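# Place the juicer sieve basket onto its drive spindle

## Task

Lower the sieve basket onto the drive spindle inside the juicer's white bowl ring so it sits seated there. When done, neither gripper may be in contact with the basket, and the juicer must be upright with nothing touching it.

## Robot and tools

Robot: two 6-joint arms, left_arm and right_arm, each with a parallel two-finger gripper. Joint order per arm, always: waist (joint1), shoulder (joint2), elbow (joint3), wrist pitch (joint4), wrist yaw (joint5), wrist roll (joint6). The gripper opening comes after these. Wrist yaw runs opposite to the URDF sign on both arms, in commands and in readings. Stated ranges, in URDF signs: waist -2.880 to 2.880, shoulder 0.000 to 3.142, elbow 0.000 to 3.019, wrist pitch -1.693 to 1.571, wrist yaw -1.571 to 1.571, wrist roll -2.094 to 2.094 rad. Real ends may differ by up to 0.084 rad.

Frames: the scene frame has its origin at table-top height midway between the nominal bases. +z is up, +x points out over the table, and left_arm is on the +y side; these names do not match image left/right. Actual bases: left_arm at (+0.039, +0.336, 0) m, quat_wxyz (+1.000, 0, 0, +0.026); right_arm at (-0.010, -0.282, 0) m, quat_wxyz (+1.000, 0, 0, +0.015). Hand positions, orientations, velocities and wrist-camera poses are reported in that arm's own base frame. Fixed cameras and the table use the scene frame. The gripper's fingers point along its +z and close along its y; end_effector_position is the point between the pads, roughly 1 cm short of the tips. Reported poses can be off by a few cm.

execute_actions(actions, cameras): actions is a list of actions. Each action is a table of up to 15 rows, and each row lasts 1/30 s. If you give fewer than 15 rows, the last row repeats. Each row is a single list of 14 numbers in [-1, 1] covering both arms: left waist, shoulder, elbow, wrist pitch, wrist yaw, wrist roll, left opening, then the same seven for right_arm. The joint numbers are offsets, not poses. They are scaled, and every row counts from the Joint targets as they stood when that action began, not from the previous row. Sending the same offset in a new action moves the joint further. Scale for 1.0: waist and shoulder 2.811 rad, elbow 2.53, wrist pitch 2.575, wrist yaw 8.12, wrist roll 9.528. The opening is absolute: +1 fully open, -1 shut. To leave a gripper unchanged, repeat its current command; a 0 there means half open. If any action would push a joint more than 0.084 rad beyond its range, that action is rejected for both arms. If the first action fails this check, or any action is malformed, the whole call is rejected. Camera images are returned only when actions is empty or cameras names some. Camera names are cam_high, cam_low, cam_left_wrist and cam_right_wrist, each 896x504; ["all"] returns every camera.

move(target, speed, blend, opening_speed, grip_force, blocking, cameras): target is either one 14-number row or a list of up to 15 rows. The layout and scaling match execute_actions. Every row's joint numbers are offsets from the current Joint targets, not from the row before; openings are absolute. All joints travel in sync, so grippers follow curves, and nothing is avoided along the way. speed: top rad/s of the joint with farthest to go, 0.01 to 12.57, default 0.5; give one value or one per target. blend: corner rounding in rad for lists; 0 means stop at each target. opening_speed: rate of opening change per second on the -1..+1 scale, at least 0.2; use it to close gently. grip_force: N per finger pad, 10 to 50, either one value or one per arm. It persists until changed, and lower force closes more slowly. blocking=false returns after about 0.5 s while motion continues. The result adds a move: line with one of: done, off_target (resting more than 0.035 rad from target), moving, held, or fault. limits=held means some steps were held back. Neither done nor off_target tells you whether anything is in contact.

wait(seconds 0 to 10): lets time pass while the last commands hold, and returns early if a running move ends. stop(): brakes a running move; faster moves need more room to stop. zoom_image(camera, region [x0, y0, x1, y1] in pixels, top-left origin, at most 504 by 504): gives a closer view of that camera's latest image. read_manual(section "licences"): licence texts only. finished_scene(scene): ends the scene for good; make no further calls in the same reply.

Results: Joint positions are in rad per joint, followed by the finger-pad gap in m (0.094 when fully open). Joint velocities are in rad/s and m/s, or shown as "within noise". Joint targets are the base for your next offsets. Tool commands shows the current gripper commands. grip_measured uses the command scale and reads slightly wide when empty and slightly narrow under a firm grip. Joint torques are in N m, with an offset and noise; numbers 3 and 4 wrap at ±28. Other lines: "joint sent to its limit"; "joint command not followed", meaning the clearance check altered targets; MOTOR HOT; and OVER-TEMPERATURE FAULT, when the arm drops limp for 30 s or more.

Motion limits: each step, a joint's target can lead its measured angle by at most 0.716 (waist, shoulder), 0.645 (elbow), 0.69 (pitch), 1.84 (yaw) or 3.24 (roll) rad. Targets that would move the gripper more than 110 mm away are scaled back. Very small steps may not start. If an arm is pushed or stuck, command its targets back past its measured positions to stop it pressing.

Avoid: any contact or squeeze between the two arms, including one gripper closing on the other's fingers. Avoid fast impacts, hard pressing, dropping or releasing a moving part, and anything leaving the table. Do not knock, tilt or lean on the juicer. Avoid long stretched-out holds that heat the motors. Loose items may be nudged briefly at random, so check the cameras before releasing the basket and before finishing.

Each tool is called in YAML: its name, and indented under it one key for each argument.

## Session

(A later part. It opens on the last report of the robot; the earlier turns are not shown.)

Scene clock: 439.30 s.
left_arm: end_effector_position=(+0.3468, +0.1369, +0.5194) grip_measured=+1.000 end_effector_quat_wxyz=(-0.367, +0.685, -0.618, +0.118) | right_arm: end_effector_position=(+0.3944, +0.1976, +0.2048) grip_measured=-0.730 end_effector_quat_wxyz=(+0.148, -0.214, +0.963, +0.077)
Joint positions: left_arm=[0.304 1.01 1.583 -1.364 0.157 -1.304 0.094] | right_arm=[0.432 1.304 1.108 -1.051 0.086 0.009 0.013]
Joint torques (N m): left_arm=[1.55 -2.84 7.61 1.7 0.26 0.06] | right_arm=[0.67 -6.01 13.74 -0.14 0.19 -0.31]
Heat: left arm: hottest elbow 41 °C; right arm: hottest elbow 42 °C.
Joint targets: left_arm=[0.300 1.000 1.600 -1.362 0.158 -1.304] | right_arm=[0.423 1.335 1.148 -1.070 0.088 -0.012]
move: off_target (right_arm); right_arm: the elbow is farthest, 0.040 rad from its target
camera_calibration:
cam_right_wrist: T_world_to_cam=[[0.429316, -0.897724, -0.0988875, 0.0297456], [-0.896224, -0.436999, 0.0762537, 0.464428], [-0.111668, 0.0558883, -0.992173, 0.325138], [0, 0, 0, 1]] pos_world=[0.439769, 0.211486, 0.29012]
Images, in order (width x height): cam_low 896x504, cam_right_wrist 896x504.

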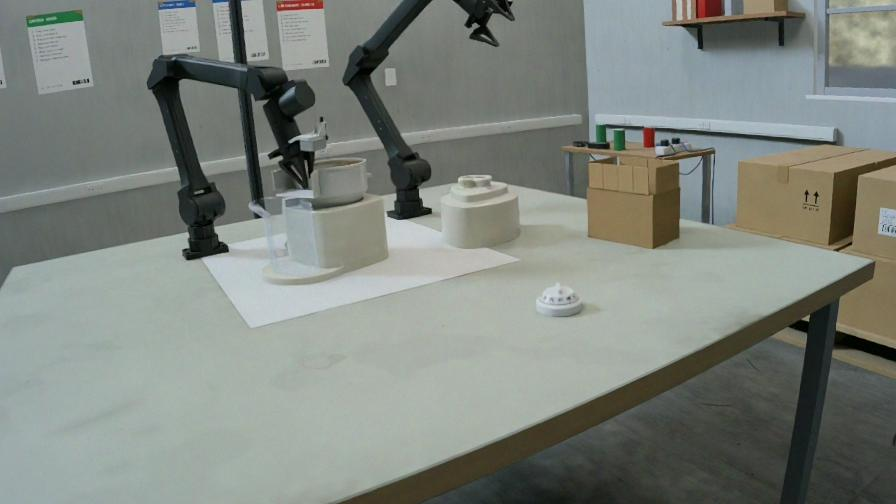

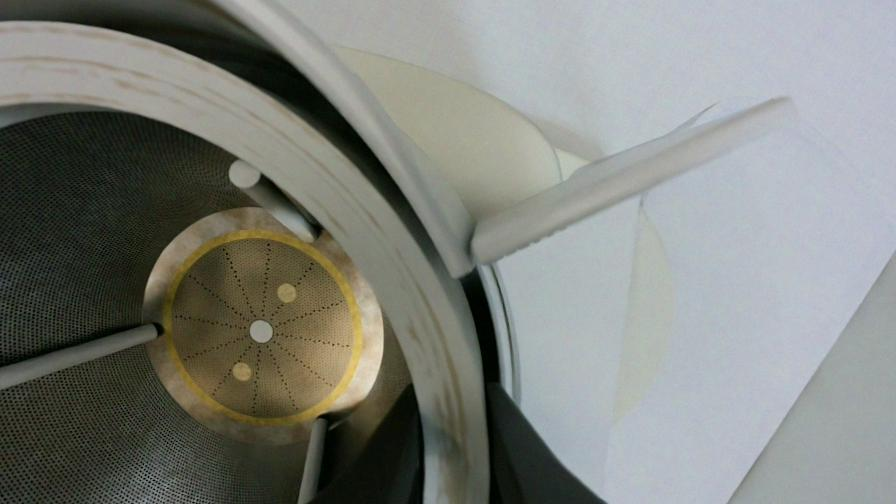

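move:
  target: [0,0,0,0,0,0,1, -0.0053,-0.0025,-0.0174,0.0136,0.00486,0.0086,-1]
  speed: 0.1
  cameras: ["cam_low","cam_high","cam_right_wrist"]

zoom_image:
  camera: "cam_low"
  region: [310, 150, 372, 176]

zoom_image:
  camera: "cam_high"
  region: [300, 220, 400, 320]

Scene clock: 469.93 s.
left_arm: end_effector_position=(+0.3468, +0.1369, +0.5194) grip_measured=+1.000 end_effector_quat_wxyz=(-0.367, +0.685, -0.618, +0.118) | right_arm: end_effector_position=(+0.3954, +0.1962, +0.2046) grip_measured=-0.730 end_effector_quat_wxyz=(+0.142, -0.186, +0.968, +0.094)
Joint positions: left_arm=[0.304 1.01 1.583 -1.364 0.157 -1.304 0.094] | right_arm=[0.415 1.306 1.108 -1.051 0.119 0.055 0.013]
Joint torques (N m): left_arm=[1.61 -2.73 7.6 1.69 0.26 0.05] | right_arm=[0.73 -6.89 10.1 1.24 0.47 0.08]
Heat: left arm: hottest elbow 41 °C; right arm: hottest elbow 49 °C.
Joint targets: left_arm=[0.300 1.000 1.600 -1.362 0.158 -1.304] | right_arm=[0.408 1.328 1.104 -1.035 0.128 0.069]
move: done
camera_calibration:
cam_right_wrist: T_world_to_cam=[[0.38181, -0.912973, -0.143879, 0.0590488], [-0.914792, -0.395503, 0.0820597, 0.462753], [-0.131823, 0.100288, -0.986187, 0.323134], [0, 0, 0, 1]] pos_world=[0.443374, 0.204524, 0.289193]
Images, in order (width x height): cam_high 896x504, cam_low 896x504, cam_right_wrist 896x504.

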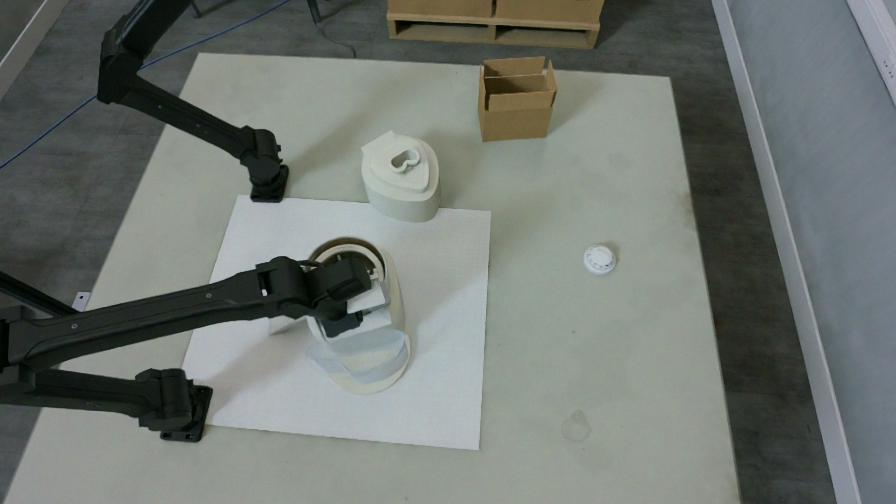

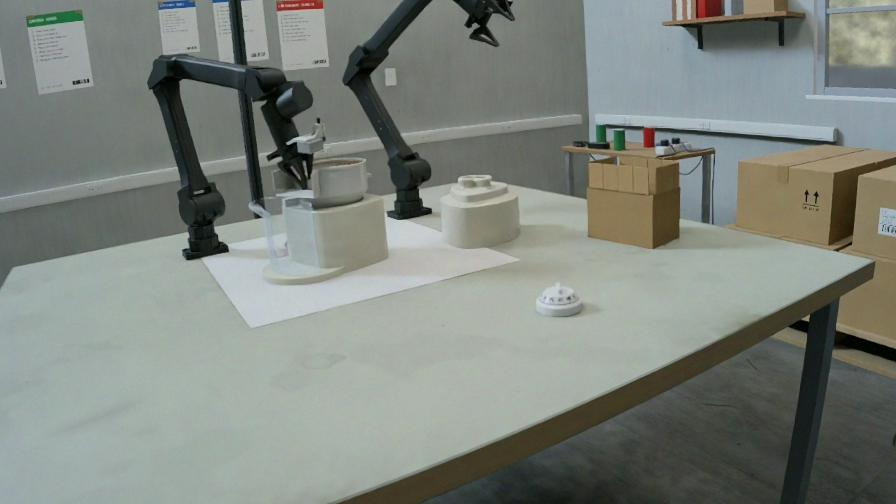

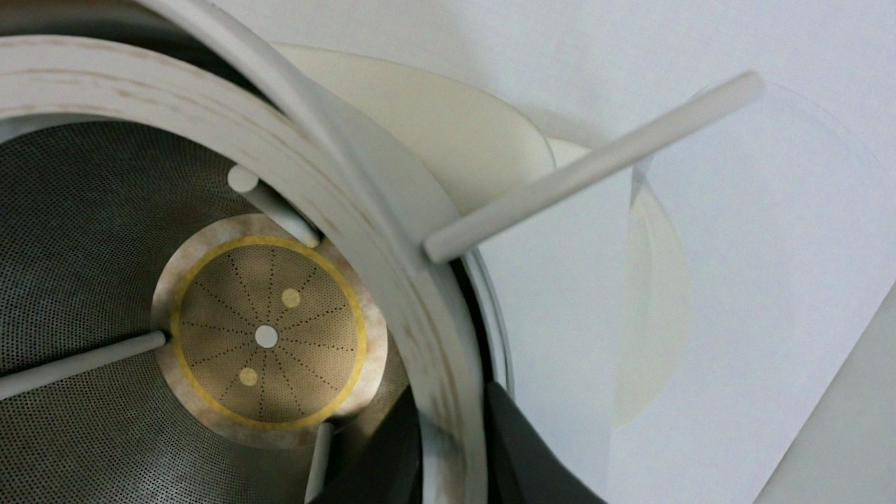

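Scaled by 8.129 from the camera's 896x504 image, which has a finer 1280x720 frame.

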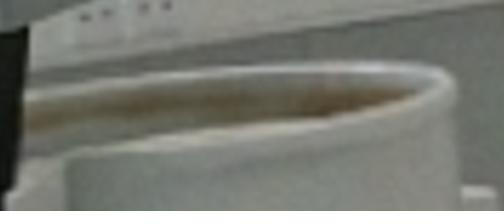

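Scaled by 5.040 from the camera's 896x504 image, which has a finer 1280x720 frame.

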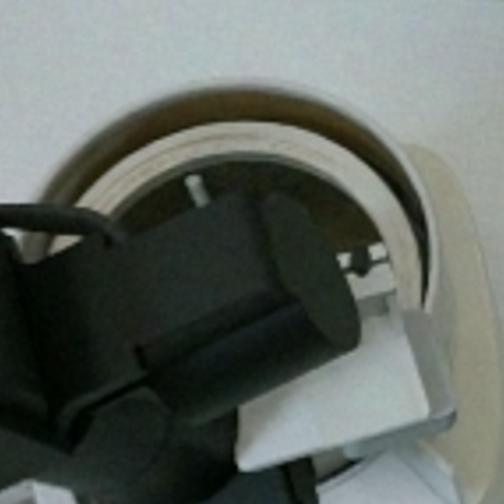

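move:
  target: [0,0,0,0,0,0,1, 0,0,0,0,0,0,0.0]
  opening_speed: 0.6
  cameras: ["cam_low","cam_high","cam_right_wrist"]

zoom_image:
  camera: "cam_high"
  region: [300, 220, 400, 320]

Scene clock: 492.53 s.
left_arm: end_effector_position=(+0.3468, +0.1369, +0.5194) grip_measured=+1.000 end_effector_quat_wxyz=(-0.367, +0.685, -0.618, +0.118) | right_arm: end_effector_position=(+0.3955, +0.1981, +0.2044) grip_measured=-0.002 end_effector_quat_wxyz=(+0.141, -0.183, +0.968, +0.100)
Joint positions: left_arm=[0.304 1.01 1.583 -1.364 0.157 -1.304 0.094] | right_arm=[0.415 1.308 1.108 -1.048 0.129 0.061 0.047]
Joint torques (N m): left_arm=[1.49 -2.84 7.62 1.7 0.25 0.05] | right_arm=[0.44 -7.06 10.06 1.07 0.11 -0.02]
Heat: left arm: hottest elbow 41 °C; right arm: hottest elbow 47 °C.
Joint targets: left_arm=[0.300 1.000 1.600 -1.362 0.158 -1.304] | right_arm=[0.408 1.328 1.104 -1.035 0.128 0.069]
move: done
camera_calibration:
cam_right_wrist: T_world_to_cam=[[0.378266, -0.912563, -0.15538, 0.0643481], [-0.915789, -0.393401, 0.0810385, 0.463856], [-0.135079, 0.111641, -0.984525, 0.321454], [0, 0, 0, 1]] pos_world=[0.443875, 0.205315, 0.288888]
Images, in order (width x height): cam_high 896x504, cam_low 896x504, cam_right_wrist 896x504.

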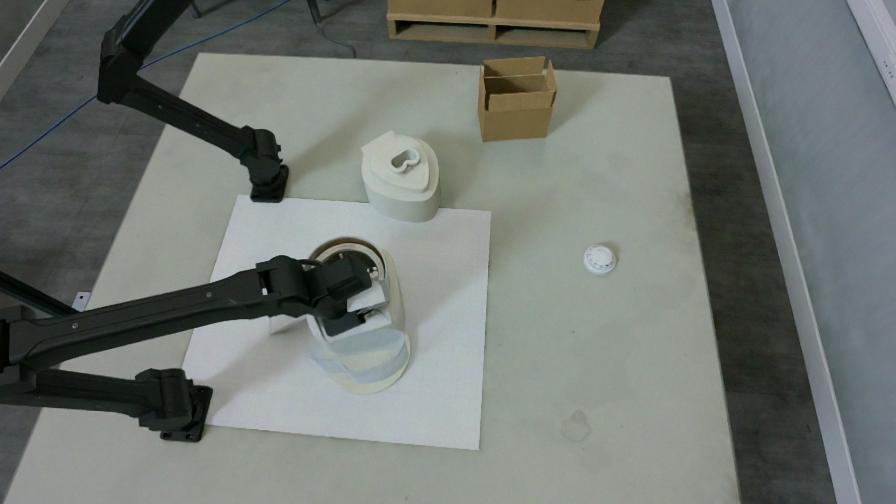

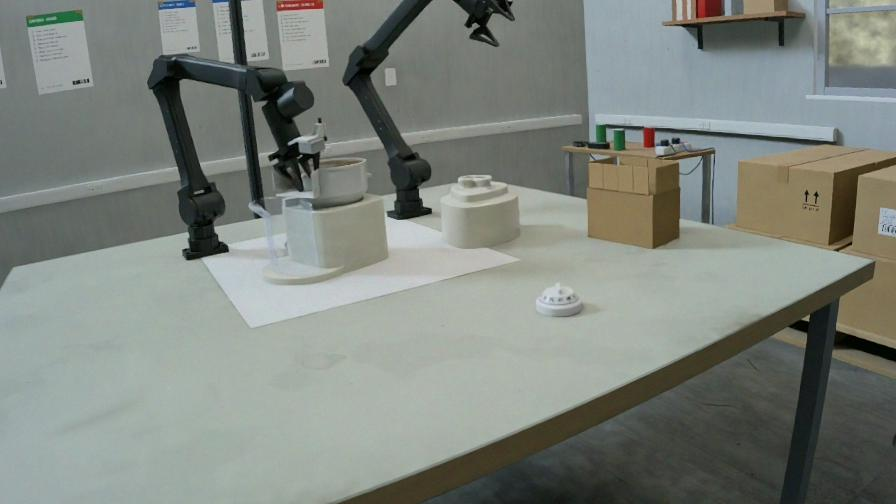

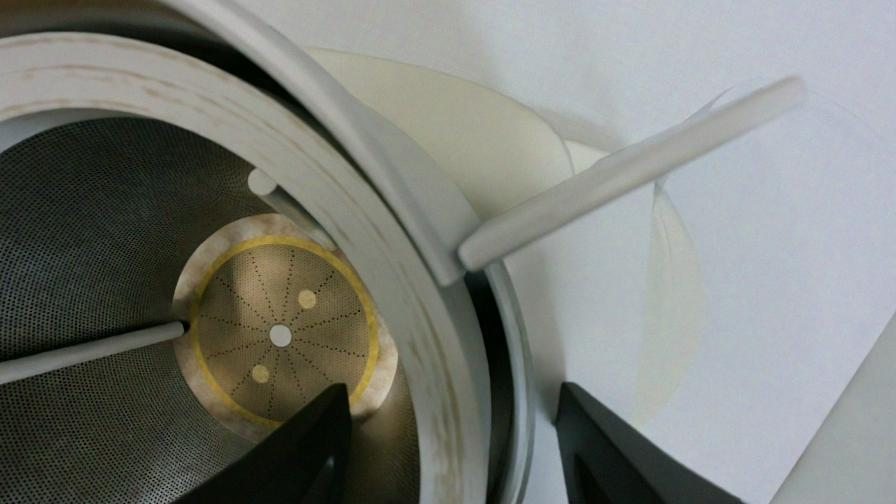

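Scaled by 5.040 from the camera's 896x504 image, which has a finer 1280x720 frame.

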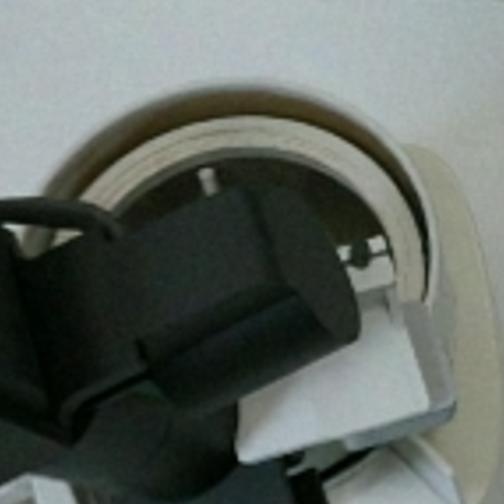

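move:
  target:
    - [0,0,0,0,0,0,1, 0,-0.0045,0.0360,-0.0313,0,0,0]
    - [0,0,0,0,0,0,1, 0,-0.0055,0.1208,-0.1130,-0.0160,0,0]
  speed: [0.15, 0.4]
  blend: [0.03, 0]
  cameras: ["cam_low","cam_high","cam_right_wrist"]

zoom_image:
  camera: "cam_low"
  region: [285, 140, 385, 220]

zoom_image:
  camera: "cam_high"
  region: [300, 220, 400, 320]

Scene clock: 532.53 s.
left_arm: end_effector_position=(+0.3468, +0.1369, +0.5194) grip_measured=+1.000 end_effector_quat_wxyz=(-0.367, +0.685, -0.618, +0.118) | right_arm: end_effector_position=(+0.4064, +0.1787, +0.2936) grip_measured=-0.002 end_effector_quat_wxyz=(+0.145, -0.174, +0.973, +0.036)
Joint positions: left_arm=[0.304 1.01 1.583 -1.364 0.157 -1.304 0.094] | right_arm=[0.415 1.308 1.351 -1.314 0.001 0.062 0.047]
Joint torques (N m): left_arm=[1.61 -2.84 7.6 1.74 0.26 0.05] | right_arm=[0.62 -8.82 15.36 0.05 -0.02 -0.01]
Heat: left arm: hottest elbow 41 °C; right arm: hottest elbow 46 °C.
Joint targets: left_arm=[0.300 1.000 1.600 -1.362 0.158 -1.304] | right_arm=[0.408 1.313 1.409 -1.325 -0.002 0.070]
move: off_target (right_arm); right_arm: the elbow is farthest, 0.058 rad from its target
camera_calibration:
cam_right_wrist: T_world_to_cam=[[0.344107, -0.938328, -0.0336252, 0.0391445], [-0.932977, -0.345732, 0.10012, 0.451809], [-0.105571, -0.00308059, -0.994407, 0.424325], [0, 0, 0, 1]] pos_world=[0.452854, 0.194243, 0.378033]
Images, in order (width x height): cam_high 896x504, cam_low 896x504, cam_right_wrist 896x504.

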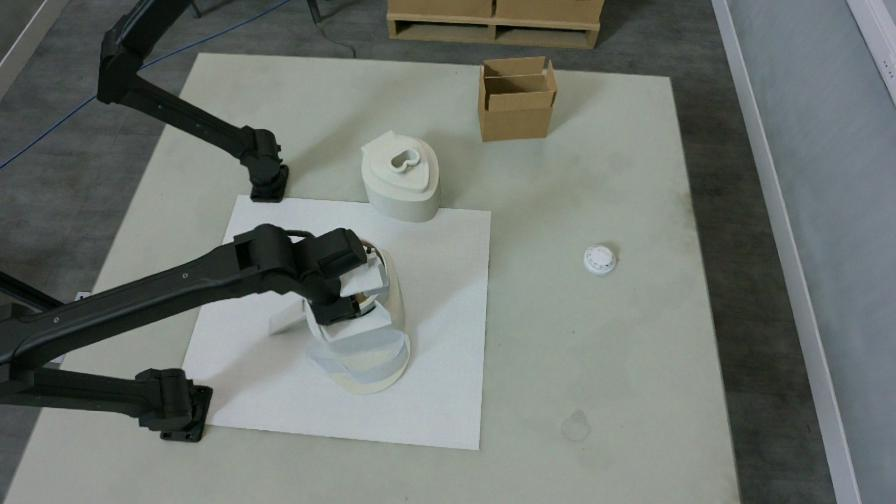

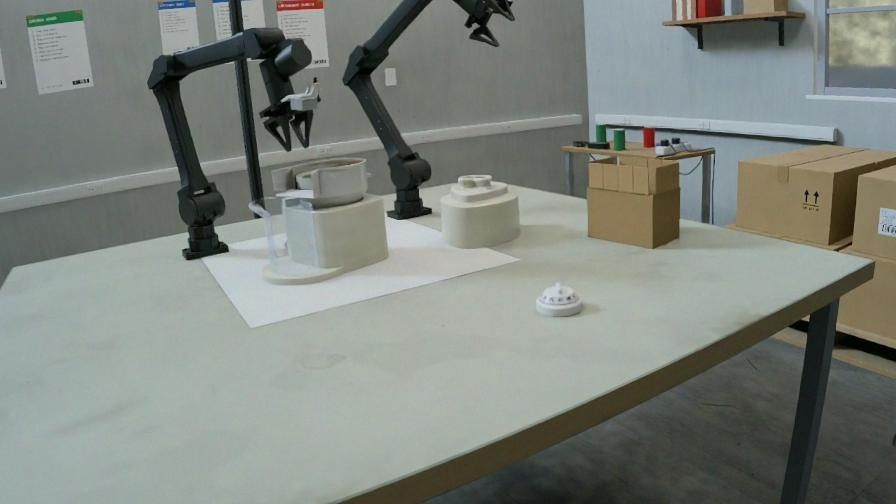

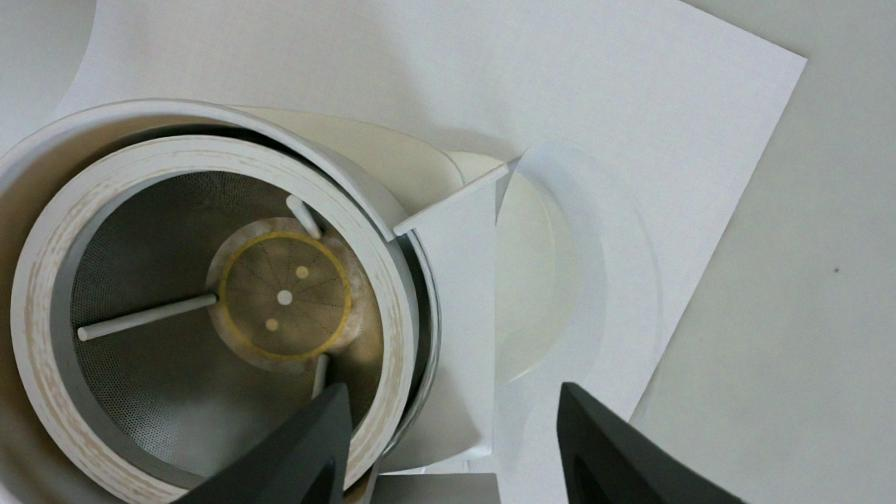

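Scaled by 5.040 from the camera's 896x504 image, which has a finer 1280x720 frame.

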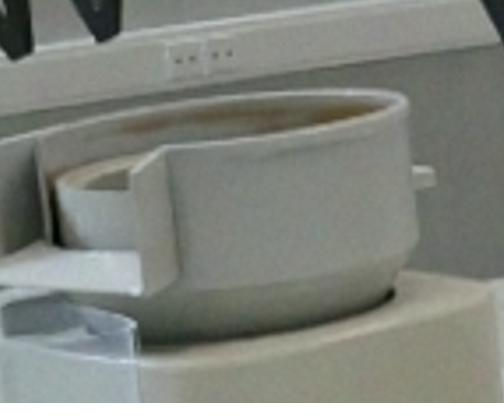

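Scaled by 5.040 from the camera's 896x504 image, which has a finer 1280x720 frame.

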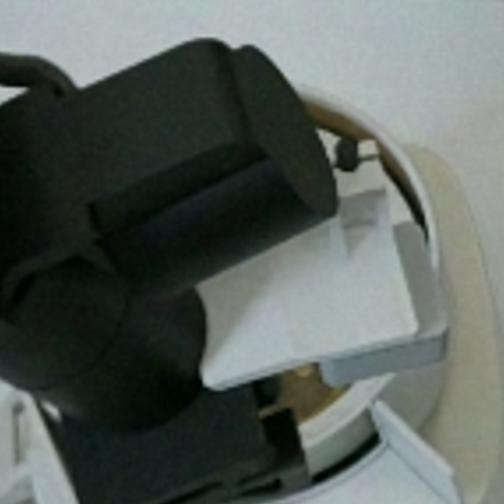

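finished_scene:
  scene: 2

The scene is finished: the task was done.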